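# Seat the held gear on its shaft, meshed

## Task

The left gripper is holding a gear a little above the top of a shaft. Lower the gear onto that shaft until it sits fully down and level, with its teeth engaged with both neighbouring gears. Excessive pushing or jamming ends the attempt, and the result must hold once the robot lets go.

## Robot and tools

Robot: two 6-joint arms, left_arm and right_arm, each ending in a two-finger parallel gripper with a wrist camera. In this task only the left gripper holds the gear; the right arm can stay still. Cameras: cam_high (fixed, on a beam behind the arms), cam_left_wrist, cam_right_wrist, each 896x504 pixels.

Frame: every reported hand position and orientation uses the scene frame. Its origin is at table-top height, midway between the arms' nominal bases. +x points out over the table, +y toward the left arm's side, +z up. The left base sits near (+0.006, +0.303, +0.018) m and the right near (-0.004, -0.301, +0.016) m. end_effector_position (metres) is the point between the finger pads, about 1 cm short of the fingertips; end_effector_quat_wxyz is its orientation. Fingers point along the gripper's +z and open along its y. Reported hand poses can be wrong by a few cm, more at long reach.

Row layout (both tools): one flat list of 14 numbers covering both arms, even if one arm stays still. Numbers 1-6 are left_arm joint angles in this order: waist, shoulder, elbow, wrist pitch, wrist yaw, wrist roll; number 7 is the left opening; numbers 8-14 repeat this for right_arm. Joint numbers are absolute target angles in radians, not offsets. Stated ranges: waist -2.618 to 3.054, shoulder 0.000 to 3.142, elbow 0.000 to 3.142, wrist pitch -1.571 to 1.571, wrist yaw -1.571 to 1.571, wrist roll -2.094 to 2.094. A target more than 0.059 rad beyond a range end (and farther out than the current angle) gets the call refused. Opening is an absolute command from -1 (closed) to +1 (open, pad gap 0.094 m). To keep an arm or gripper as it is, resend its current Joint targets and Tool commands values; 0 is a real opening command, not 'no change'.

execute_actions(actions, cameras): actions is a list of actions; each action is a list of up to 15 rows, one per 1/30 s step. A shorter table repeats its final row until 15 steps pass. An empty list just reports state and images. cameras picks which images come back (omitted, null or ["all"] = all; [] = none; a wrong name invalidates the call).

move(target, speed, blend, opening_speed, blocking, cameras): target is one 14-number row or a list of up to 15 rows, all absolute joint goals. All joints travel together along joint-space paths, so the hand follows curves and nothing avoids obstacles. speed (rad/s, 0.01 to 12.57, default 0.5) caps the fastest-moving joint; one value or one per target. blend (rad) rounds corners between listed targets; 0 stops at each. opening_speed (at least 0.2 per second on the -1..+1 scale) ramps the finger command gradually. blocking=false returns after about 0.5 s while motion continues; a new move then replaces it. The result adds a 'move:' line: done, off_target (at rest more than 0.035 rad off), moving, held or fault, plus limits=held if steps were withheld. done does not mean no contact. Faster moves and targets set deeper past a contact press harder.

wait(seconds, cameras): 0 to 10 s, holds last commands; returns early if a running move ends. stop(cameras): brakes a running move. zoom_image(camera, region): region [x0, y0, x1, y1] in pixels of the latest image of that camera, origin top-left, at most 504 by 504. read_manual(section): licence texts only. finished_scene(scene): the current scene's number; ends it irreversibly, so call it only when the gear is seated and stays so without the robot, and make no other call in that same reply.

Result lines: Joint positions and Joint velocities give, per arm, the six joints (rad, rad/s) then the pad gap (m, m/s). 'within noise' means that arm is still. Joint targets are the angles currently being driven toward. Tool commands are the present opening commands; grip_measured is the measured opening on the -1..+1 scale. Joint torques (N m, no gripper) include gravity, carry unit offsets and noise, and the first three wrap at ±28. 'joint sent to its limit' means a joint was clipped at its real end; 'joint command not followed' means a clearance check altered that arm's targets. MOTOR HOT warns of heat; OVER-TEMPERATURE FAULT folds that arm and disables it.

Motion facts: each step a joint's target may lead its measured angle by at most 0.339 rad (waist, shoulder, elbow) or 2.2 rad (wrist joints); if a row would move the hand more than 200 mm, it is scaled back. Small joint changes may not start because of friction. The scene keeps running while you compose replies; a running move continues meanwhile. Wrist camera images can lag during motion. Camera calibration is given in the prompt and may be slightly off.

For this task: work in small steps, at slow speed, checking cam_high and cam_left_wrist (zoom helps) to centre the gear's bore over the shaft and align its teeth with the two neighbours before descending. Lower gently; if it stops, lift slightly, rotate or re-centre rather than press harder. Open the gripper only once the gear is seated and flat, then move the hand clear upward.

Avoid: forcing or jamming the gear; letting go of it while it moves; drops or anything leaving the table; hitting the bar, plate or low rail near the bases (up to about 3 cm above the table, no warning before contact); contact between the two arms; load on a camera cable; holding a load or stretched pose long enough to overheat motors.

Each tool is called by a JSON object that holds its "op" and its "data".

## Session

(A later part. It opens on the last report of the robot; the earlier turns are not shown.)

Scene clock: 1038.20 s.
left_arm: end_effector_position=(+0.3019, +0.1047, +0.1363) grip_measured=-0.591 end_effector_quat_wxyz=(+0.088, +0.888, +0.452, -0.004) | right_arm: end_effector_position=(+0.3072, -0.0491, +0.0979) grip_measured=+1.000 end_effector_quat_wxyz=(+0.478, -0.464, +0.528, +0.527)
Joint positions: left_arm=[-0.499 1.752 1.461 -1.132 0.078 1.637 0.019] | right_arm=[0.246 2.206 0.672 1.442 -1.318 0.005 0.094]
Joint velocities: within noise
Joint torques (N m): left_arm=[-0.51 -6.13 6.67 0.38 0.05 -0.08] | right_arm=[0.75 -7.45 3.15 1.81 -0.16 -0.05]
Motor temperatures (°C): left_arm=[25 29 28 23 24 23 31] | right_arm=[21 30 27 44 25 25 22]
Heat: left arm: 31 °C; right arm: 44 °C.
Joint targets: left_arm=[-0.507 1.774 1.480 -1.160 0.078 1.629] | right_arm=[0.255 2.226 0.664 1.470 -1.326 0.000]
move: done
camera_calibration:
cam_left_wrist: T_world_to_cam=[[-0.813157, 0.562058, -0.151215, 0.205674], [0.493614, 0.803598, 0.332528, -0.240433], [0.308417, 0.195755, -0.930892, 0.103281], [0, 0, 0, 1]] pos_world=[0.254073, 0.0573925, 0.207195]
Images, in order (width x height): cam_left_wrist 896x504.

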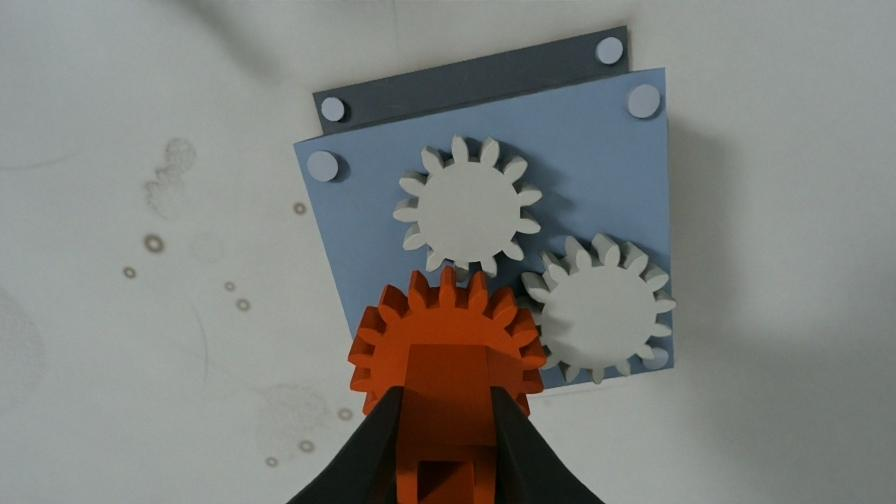

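{"op": "move", "data": {"target": [[-0.507, 1.774, 1.439, -1.137, 0.078, 1.629, -1, 0.255, 2.2256, 0.6638, 1.47, -1.326, 0, 1],[-0.507, 1.774, 1.429, -1.131, 0.078, 1.629, -1, 0.255, 2.2256, 0.6638, 1.47, -1.326, 0, 1]], "speed": 0.04, "cameras": ["cam_left_wrist"]}}

{"op": "zoom_image", "data": {"camera": "cam_left_wrist", "region": [480, 250, 600, 400]}}

Scene clock: 1049.23 s.
left_arm: end_effector_position=(+0.3014, +0.1048, +0.1317) grip_measured=-0.591 end_effector_quat_wxyz=(+0.088, +0.887, +0.452, -0.004) | right_arm: end_effector_position=(+0.3072, -0.0491, +0.0979) grip_measured=+1.000 end_effector_quat_wxyz=(+0.478, -0.464, +0.528, +0.527)
Joint positions: left_arm=[-0.499 1.752 1.443 -1.115 0.078 1.636 0.019] | right_arm=[0.246 2.206 0.672 1.442 -1.318 0.005 0.094]
Joint velocities: within noise
Joint torques (N m): left_arm=[-0.51 -6.13 4.25 0.5 0.06 -0.08] | right_arm=[0.73 -7.46 3.15 1.81 -0.16 -0.06]
Motor temperatures (°C): left_arm=[25 29 28 23 24 23 31] | right_arm=[21 30 27 44 25 25 22]
Heat: left arm: 31 °C; right arm: 44 °C.
Joint targets: left_arm=[-0.507 1.774 1.429 -1.131 0.078 1.629] | right_arm=[0.255 2.226 0.664 1.470 -1.326 0.000]
move: done
camera_calibration:
cam_left_wrist: T_world_to_cam=[[-0.813705, 0.561502, -0.150332, 0.204686], [0.493278, 0.803843, 0.332435, -0.238779], [0.307506, 0.196349, -0.931068, 0.0993984], [0, 0, 0, 1]] pos_world=[0.253773, 0.0574919, 0.202696]
Images, in order (width x height): cam_left_wrist 896x504.

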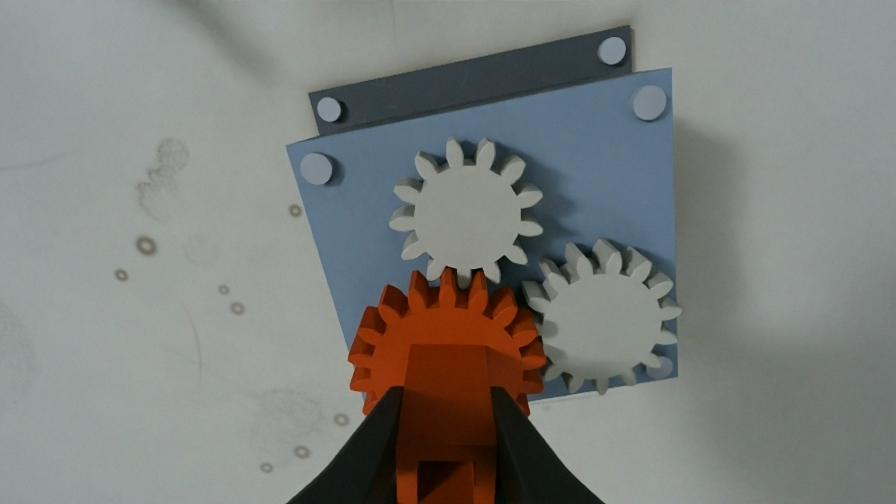

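Scaled by 3.360.

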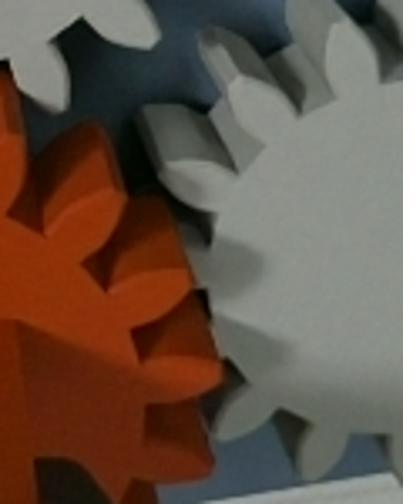

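{"op": "move", "data": {"target": [-0.507, 1.774, 1.417, -1.119, 0.078, 1.629, -1, 0.255, 2.2256, 0.6638, 1.47, -1.326, 0, 1], "speed": 0.03, "cameras": []}}

{"op": "move", "data": {"target": [-0.507, 1.774, 1.408, -1.110, 0.078, 1.629, -1, 0.255, 2.2256, 0.6638, 1.47, -1.326, 0, 1], "speed": 0.03}}

{"op": "zoom_image", "data": {"camera": "cam_right_wrist", "region": [310, 60, 490, 250]}}

Scene clock: 1055.53 s.
left_arm: end_effector_position=(+0.3014, +0.1049, +0.1288) grip_measured=-0.591 end_effector_quat_wxyz=(+0.088, +0.887, +0.452, -0.003) | right_arm: end_effector_position=(+0.3072, -0.0491, +0.0979) grip_measured=+1.000 end_effector_quat_wxyz=(+0.478, -0.464, +0.528, +0.527)
Joint positions: left_arm=[-0.499 1.752 1.431 -1.102 0.078 1.636 0.019] | right_arm=[0.246 2.206 0.672 1.442 -1.318 0.005 0.094]
Joint velocities: within noise
Joint torques (N m): left_arm=[-0.51 -6.13 4.23 0.49 0.06 -0.07] | right_arm=[0.75 -7.45 3.15 1.81 -0.15 -0.06]
Motor temperatures (°C): left_arm=[25 29 28 23 24 23 31] | right_arm=[21 30 27 44 25 25 22]
Heat: left arm: 31 °C; right arm: 44 °C.
Joint targets: left_arm=[-0.507 1.774 1.417 -1.119 0.078 1.629] | right_arm=[0.255 2.226 0.664 1.470 -1.326 0.000]
move: done
No camera images: "cameras" was empty.

Scene clock: 1056.23 s.
left_arm: end_effector_position=(+0.3015, +0.1048, +0.1266) grip_measured=-0.591 end_effector_quat_wxyz=(+0.089, +0.887, +0.452, -0.003) | right_arm: end_effector_position=(+0.3072, -0.0491, +0.0979) grip_measured=+1.000 end_effector_quat_wxyz=(+0.478, -0.464, +0.528, +0.527)
Joint positions: left_arm=[-0.499 1.752 1.422 -1.092 0.077 1.636 0.019] | right_arm=[0.246 2.206 0.672 1.442 -1.318 0.005 0.094]
Joint velocities: within noise
Joint torques (N m): left_arm=[-0.53 -6.12 4.22 0.49 0.07 -0.07] | right_arm=[0.76 -7.45 3.17 1.81 -0.16 -0.05]
Motor temperatures (°C): left_arm=[25 29 28 23 24 23 31] | right_arm=[21 30 27 44 25 25 22]
Heat: left arm: 31 °C; right arm: 44 °C.
Joint targets: left_arm=[-0.507 1.774 1.408 -1.110 0.078 1.629] | right_arm=[0.255 2.226 0.664 1.470 -1.326 0.000]
move: done
camera_calibration:
cam_left_wrist: T_world_to_cam=[[-0.813476, 0.561322, -0.152231, 0.20415], [0.492464, 0.80404, 0.333165, -0.236949], [0.309412, 0.196053, -0.930498, 0.0940074], [0, 0, 0, 1]] pos_world=[0.253673, 0.0574919, 0.197494]
cam_right_wrist: T_world_to_cam=[[0.993557, -0.00121659, -0.113326, -0.29432], [-0.103549, -0.416163, -0.903375, 0.135806], [-0.0460628, 0.909289, -0.413607, 0.186409], [0, 0, 0, 1]] pos_world=[0.315073, -0.11334, 0.16643]

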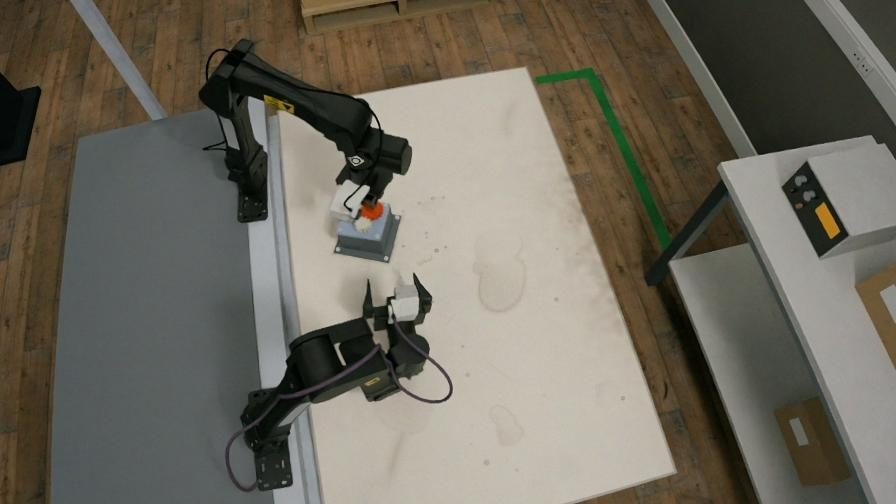

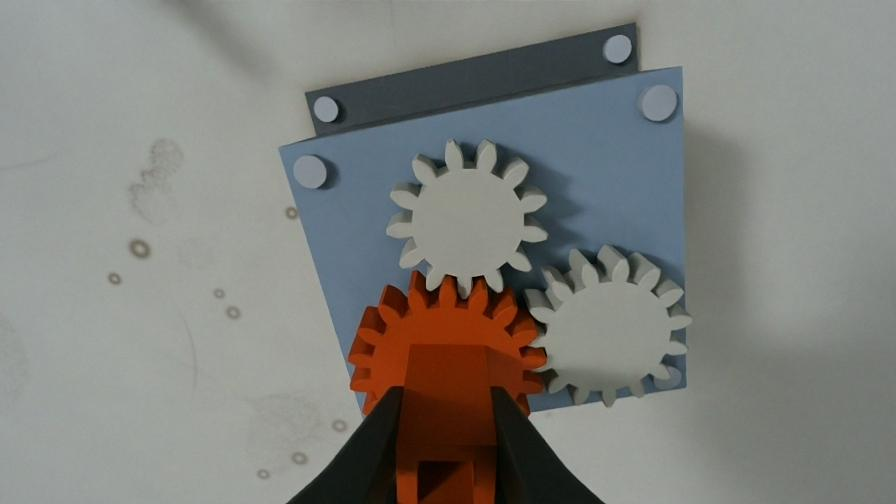

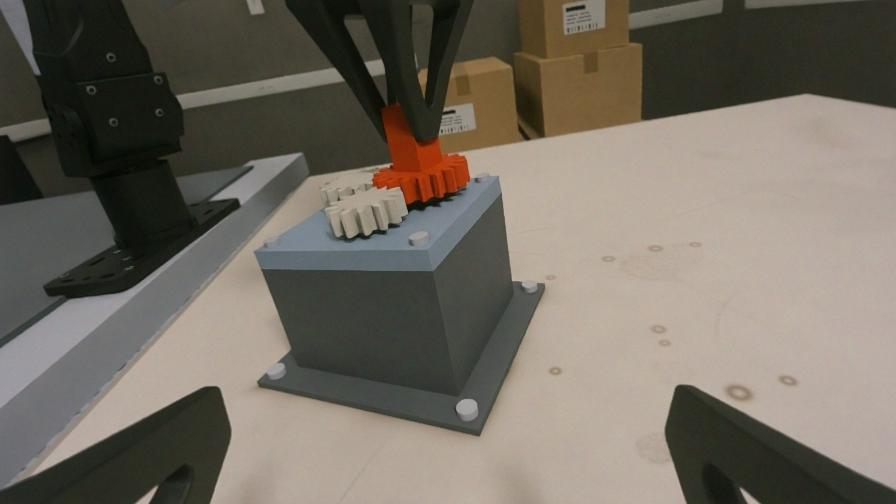

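Scaled by 2.653.

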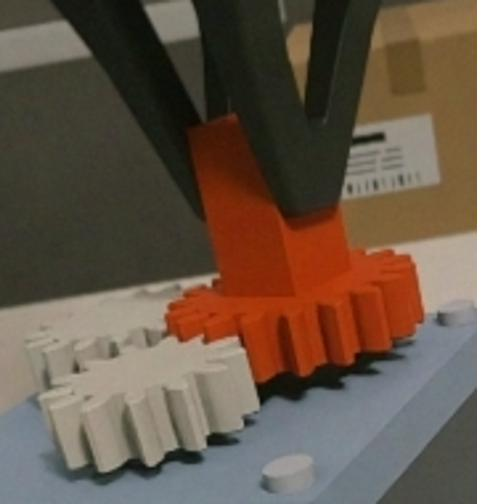

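Excellent. Continue down until contact.

{"op": "move", "data": {"target": [-0.507, 1.774, 1.400, -1.102, 0.078, 1.629, -1, 0.255, 2.2256, 0.6638, 1.47, -1.326, 0, 1], "speed": 0.03, "cameras": []}}

{"op": "move", "data": {"target": [-0.507, 1.774, 1.392, -1.094, 0.078, 1.629, -1, 0.255, 2.2256, 0.6638, 1.47, -1.326, 0, 1], "speed": 0.03, "cameras": ["cam_right_wrist"]}}

{"op": "zoom_image", "data": {"camera": "cam_right_wrist", "region": [310, 60, 490, 250]}}

Scene clock: 1062.67 s.
left_arm: end_effector_position=(+0.3014, +0.1050, +0.1246) grip_measured=-0.591 end_effector_quat_wxyz=(+0.089, +0.887, +0.452, -0.003) | right_arm: end_effector_position=(+0.3072, -0.0491, +0.0979) grip_measured=+1.000 end_effector_quat_wxyz=(+0.478, -0.464, +0.528, +0.527)
Joint positions: left_arm=[-0.499 1.752 1.414 -1.084 0.077 1.636 0.019] | right_arm=[0.246 2.206 0.672 1.442 -1.318 0.005 0.094]
Joint velocities: within noise
Joint torques (N m): left_arm=[-0.53 -6.12 4.23 0.48 0.07 -0.08] | right_arm=[0.75 -7.45 3.15 1.81 -0.16 -0.05]
Motor temperatures (°C): left_arm=[25 29 28 23 24 23 31] | right_arm=[21 30 27 44 25 25 22]
Heat: left arm: 31 °C; right arm: 44 °C.
Joint targets: left_arm=[-0.507 1.774 1.400 -1.102 0.078 1.629] | right_arm=[0.255 2.226 0.664 1.470 -1.326 0.000]
move: done
No camera images: "cameras" was empty.

Scene clock: 1063.37 s.
left_arm: end_effector_position=(+0.3014, +0.1050, +0.1237) grip_measured=-0.591 end_effector_quat_wxyz=(+0.089, +0.887, +0.452, -0.003) | right_arm: end_effector_position=(+0.3072, -0.0491, +0.0979) grip_measured=+1.000 end_effector_quat_wxyz=(+0.478, -0.464, +0.528, +0.527)
Joint positions: left_arm=[-0.499 1.752 1.411 -1.08 0.076 1.636 0.019] | right_arm=[0.246 2.206 0.672 1.442 -1.318 0.005 0.094]
Joint velocities: within noise
Joint torques (N m): left_arm=[-0.53 -6.12 3.9 0.53 0.07 -0.07] | right_arm=[0.75 -7.45 3.17 1.8 -0.16 -0.05]
Motor temperatures (°C): left_arm=[25 29 28 23 24 23 31] | right_arm=[21 30 27 44 25 25 22]
Heat: left arm: 31 °C; right arm: 44 °C.
Joint targets: left_arm=[-0.507 1.774 1.392 -1.094 0.078 1.629] | right_arm=[0.255 2.226 0.664 1.470 -1.326 0.000]
move: done
camera_calibration:
cam_right_wrist: T_world_to_cam=[[0.993557, -0.00121659, -0.113326, -0.29432], [-0.103549, -0.416163, -0.903375, 0.135806], [-0.0460628, 0.909289, -0.413607, 0.186409], [0, 0, 0, 1]] pos_world=[0.315073, -0.11334, 0.16643]
Images, in order (width x height): cam_right_wrist 896x504.

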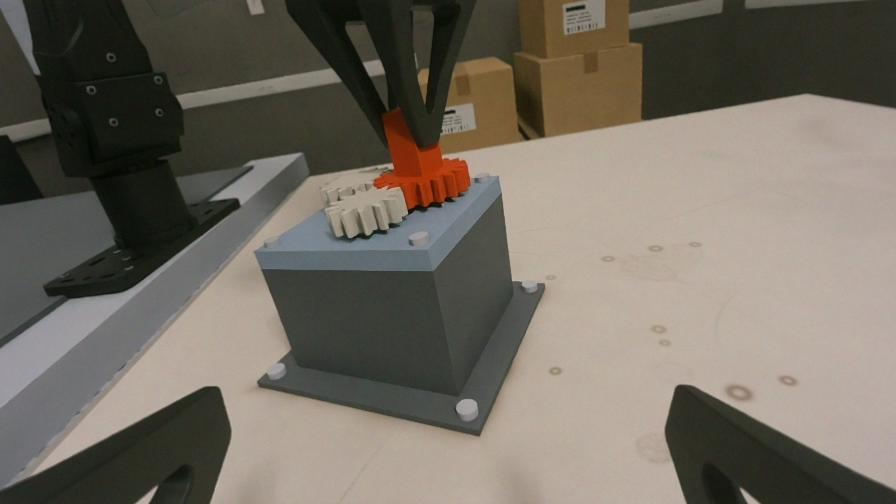

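Scaled by 2.653.

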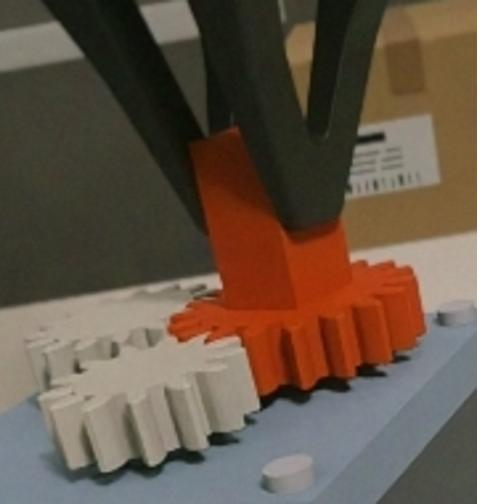

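{"op": "move", "data": {"target": [-0.507, 1.774, 1.385, -1.087, 0.078, 1.629, -1, 0.255, 2.2256, 0.6638, 1.47, -1.326, 0, 1], "speed": 0.03, "cameras": []}}

{"op": "move", "data": {"target": [-0.507, 1.774, 1.393, -1.095, 0.078, 1.629, -0.3, 0.255, 2.2256, 0.6638, 1.47, -1.326, 0, 1], "speed": 0.03, "opening_speed": 0.5}}

{"op": "zoom_image", "data": {"camera": "cam_right_wrist", "region": [310, 60, 490, 250]}}

Scene clock: 1069.77 s.
left_arm: end_effector_position=(+0.3014, +0.1050, +0.1236) grip_measured=-0.591 end_effector_quat_wxyz=(+0.089, +0.887, +0.452, -0.002) | right_arm: end_effector_position=(+0.3072, -0.0491, +0.0979) grip_measured=+1.000 end_effector_quat_wxyz=(+0.478, -0.464, +0.528, +0.527)
Joint positions: left_arm=[-0.499 1.752 1.41 -1.079 0.076 1.636 0.019] | right_arm=[0.246 2.206 0.672 1.442 -1.318 0.005 0.094]
Joint velocities: within noise
Joint torques (N m): left_arm=[-0.53 -6.11 3.49 0.58 0.07 -0.08] | right_arm=[0.75 -7.45 3.17 1.81 -0.16 -0.05]
Motor temperatures (°C): left_arm=[25 29 28 23 24 23 31] | right_arm=[21 30 27 44 25 25 22]
Heat: left arm: 31 °C; right arm: 44 °C.
Joint targets: left_arm=[-0.507 1.774 1.385 -1.087 0.078 1.629] | right_arm=[0.255 2.226 0.664 1.470 -1.326 0.000]
move: done
No camera images: "cameras" was empty.

Scene clock: 1071.37 s.
left_arm: end_effector_position=(+0.3006, +0.1054, +0.1225) grip_measured=-0.302 end_effector_quat_wxyz=(+0.087, +0.887, +0.452, -0.003) | right_arm: end_effector_position=(+0.3072, -0.0491, +0.0979) grip_measured=+1.000 end_effector_quat_wxyz=(+0.478, -0.464, +0.528, +0.527)
Joint positions: left_arm=[-0.499 1.752 1.406 -1.079 0.076 1.636 0.033] | right_arm=[0.246 2.206 0.672 1.442 -1.318 0.005 0.094]
Joint velocities: within noise
Joint torques (N m): left_arm=[-0.51 -6.11 4.29 0.49 0.07 -0.08] | right_arm=[0.75 -7.45 3.14 1.81 -0.16 -0.05]
Motor temperatures (°C): left_arm=[25 29 28 23 24 23 31] | right_arm=[21 30 27 44 25 25 22]
Heat: left arm: 31 °C; right arm: 44 °C.
Joint targets: left_arm=[-0.507 1.774 1.393 -1.095 0.078 1.629] | right_arm=[0.255 2.226 0.664 1.470 -1.326 0.000]
move: done
camera_calibration:
cam_left_wrist: T_world_to_cam=[[-0.813767, 0.56163, -0.149513, 0.202192], [0.493108, 0.803359, 0.333856, -0.235864], [0.307616, 0.197955, -0.930691, 0.0906005], [0, 0, 0, 1]] pos_world=[0.252973, 0.0579915, 0.193296]
cam_right_wrist: T_world_to_cam=[[0.993557, -0.00121659, -0.113326, -0.29432], [-0.103549, -0.416163, -0.903375, 0.135806], [-0.0460628, 0.909289, -0.413607, 0.186409], [0, 0, 0, 1]] pos_world=[0.315073, -0.11334, 0.16643]

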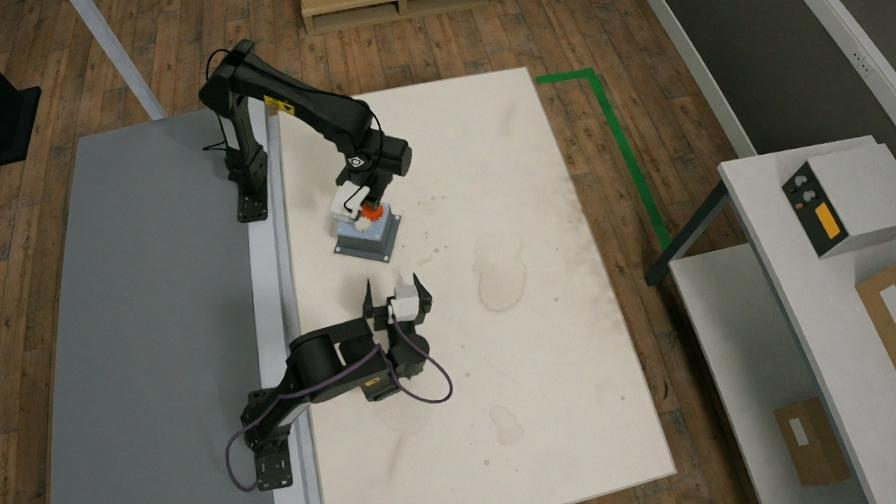

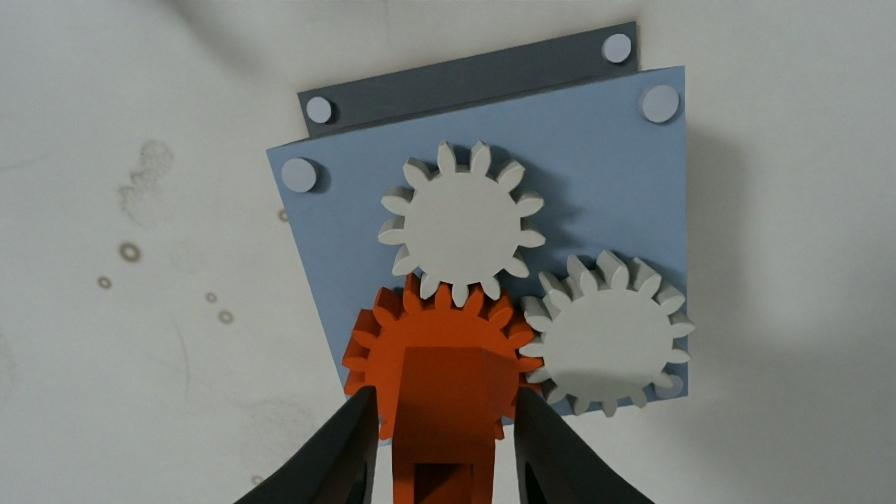

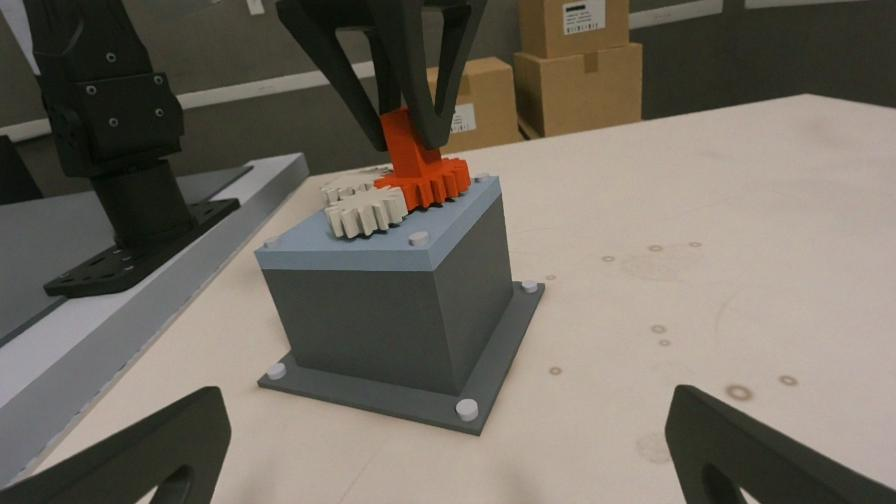

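Scaled by 2.653.

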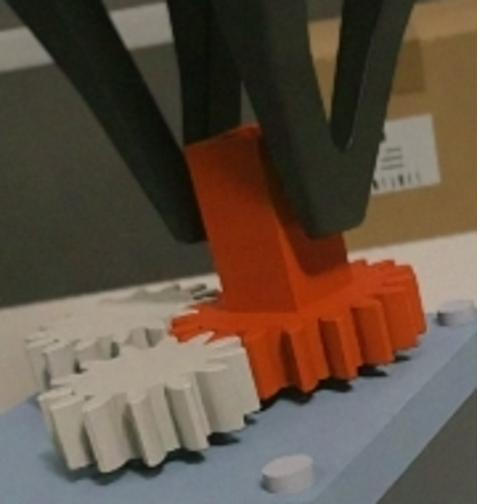

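{"op": "move", "data": {"target": [[-0.507, 1.774, 1.393, -1.095, 0.078, 1.629, 0.1, 0.255, 2.2256, 0.6638, 1.45, -1.326, 0, 1],[-0.507, 1.774, 1.585, -1.265, 0.078, 1.629, 0.1, 0.255, 2.2256, 0.6638, 1.45, -1.326, 0, 1]], "speed": 0.1, "opening_speed": 0.5}}

{"op": "zoom_image", "data": {"camera": "cam_right_wrist", "region": [310, 60, 490, 250]}}

Scene clock: 1081.23 s.
left_arm: end_effector_position=(+0.3044, +0.1040, +0.1637) grip_measured=+0.098 end_effector_quat_wxyz=(+0.092, +0.887, +0.452, +0.000) | right_arm: end_effector_position=(+0.3071, -0.0490, +0.0975) grip_measured=+1.000 end_effector_quat_wxyz=(+0.477, -0.464, +0.529, +0.527)
Joint positions: left_arm=[-0.499 1.752 1.568 -1.229 0.076 1.636 0.052] | right_arm=[0.246 2.206 0.672 1.438 -1.318 0.005 0.094]
Joint velocities: within noise
Joint torques (N m): left_arm=[-0.51 -6.12 6.53 0.34 0.07 -0.08] | right_arm=[0.75 -7.45 3.15 1.62 -0.16 -0.05]
Motor temperatures (°C): left_arm=[25 29 28 23 24 23 30] | right_arm=[21 30 27 43 25 25 22]
Heat: left arm: 30 °C; right arm: 43 °C.
Joint targets: left_arm=[-0.507 1.774 1.585 -1.265 0.078 1.629] | right_arm=[0.255 2.226 0.664 1.450 -1.326 0.000]
move: off_target (left_arm); left_arm: the wrist pitch is farthest, 0.036 rad from its target
camera_calibration:
cam_left_wrist: T_world_to_cam=[[-0.812344, 0.560464, -0.161173, 0.213756], [0.489552, 0.805554, 0.333799, -0.249427], [0.316915, 0.192257, -0.928764, 0.12552], [0, 0, 0, 1]] pos_world=[0.255971, 0.0569925, 0.234289]
cam_right_wrist: T_world_to_cam=[[0.993138, -0.00113468, -0.116945, -0.293814], [-0.10676, -0.417033, -0.902599, 0.136289], [-0.0477456, 0.908891, -0.414292, 0.186761], [0, 0, 0, 1]] pos_world=[0.315265, -0.113242, 0.166029]

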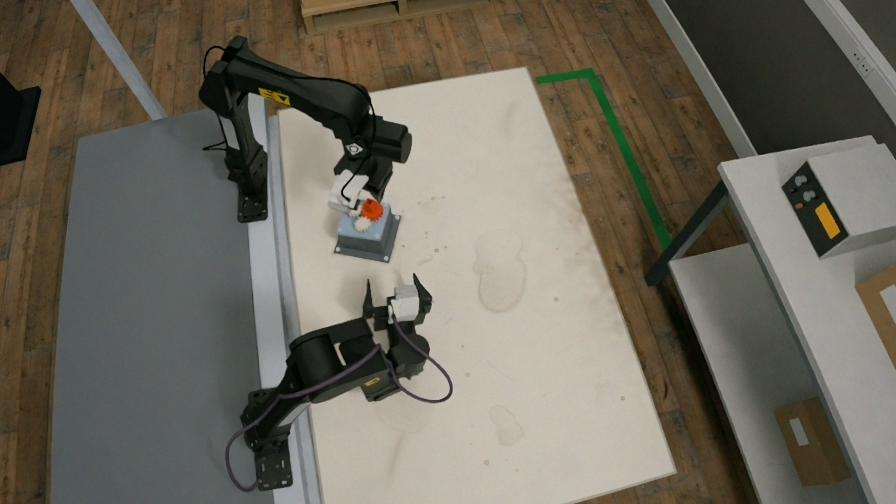

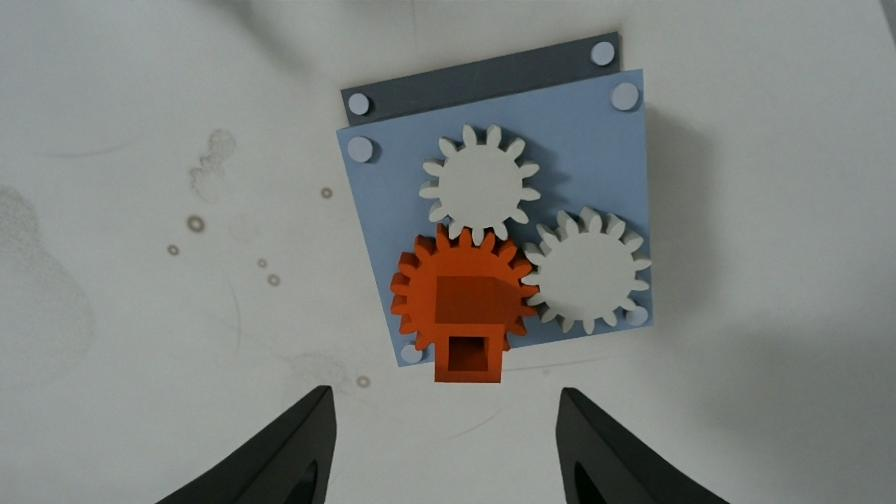

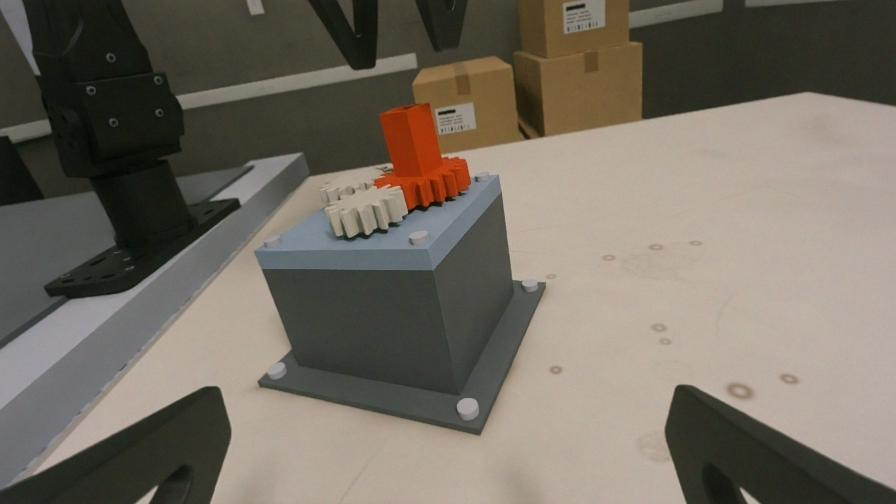

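Scaled by 2.653.

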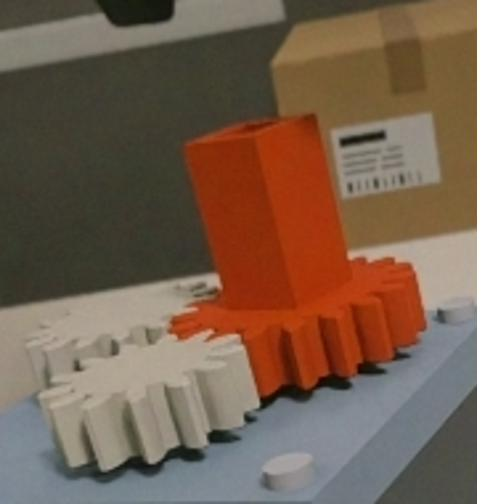

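{"op": "finished_scene", "data": {"scene": 1}}

The scene is finished: the task was done.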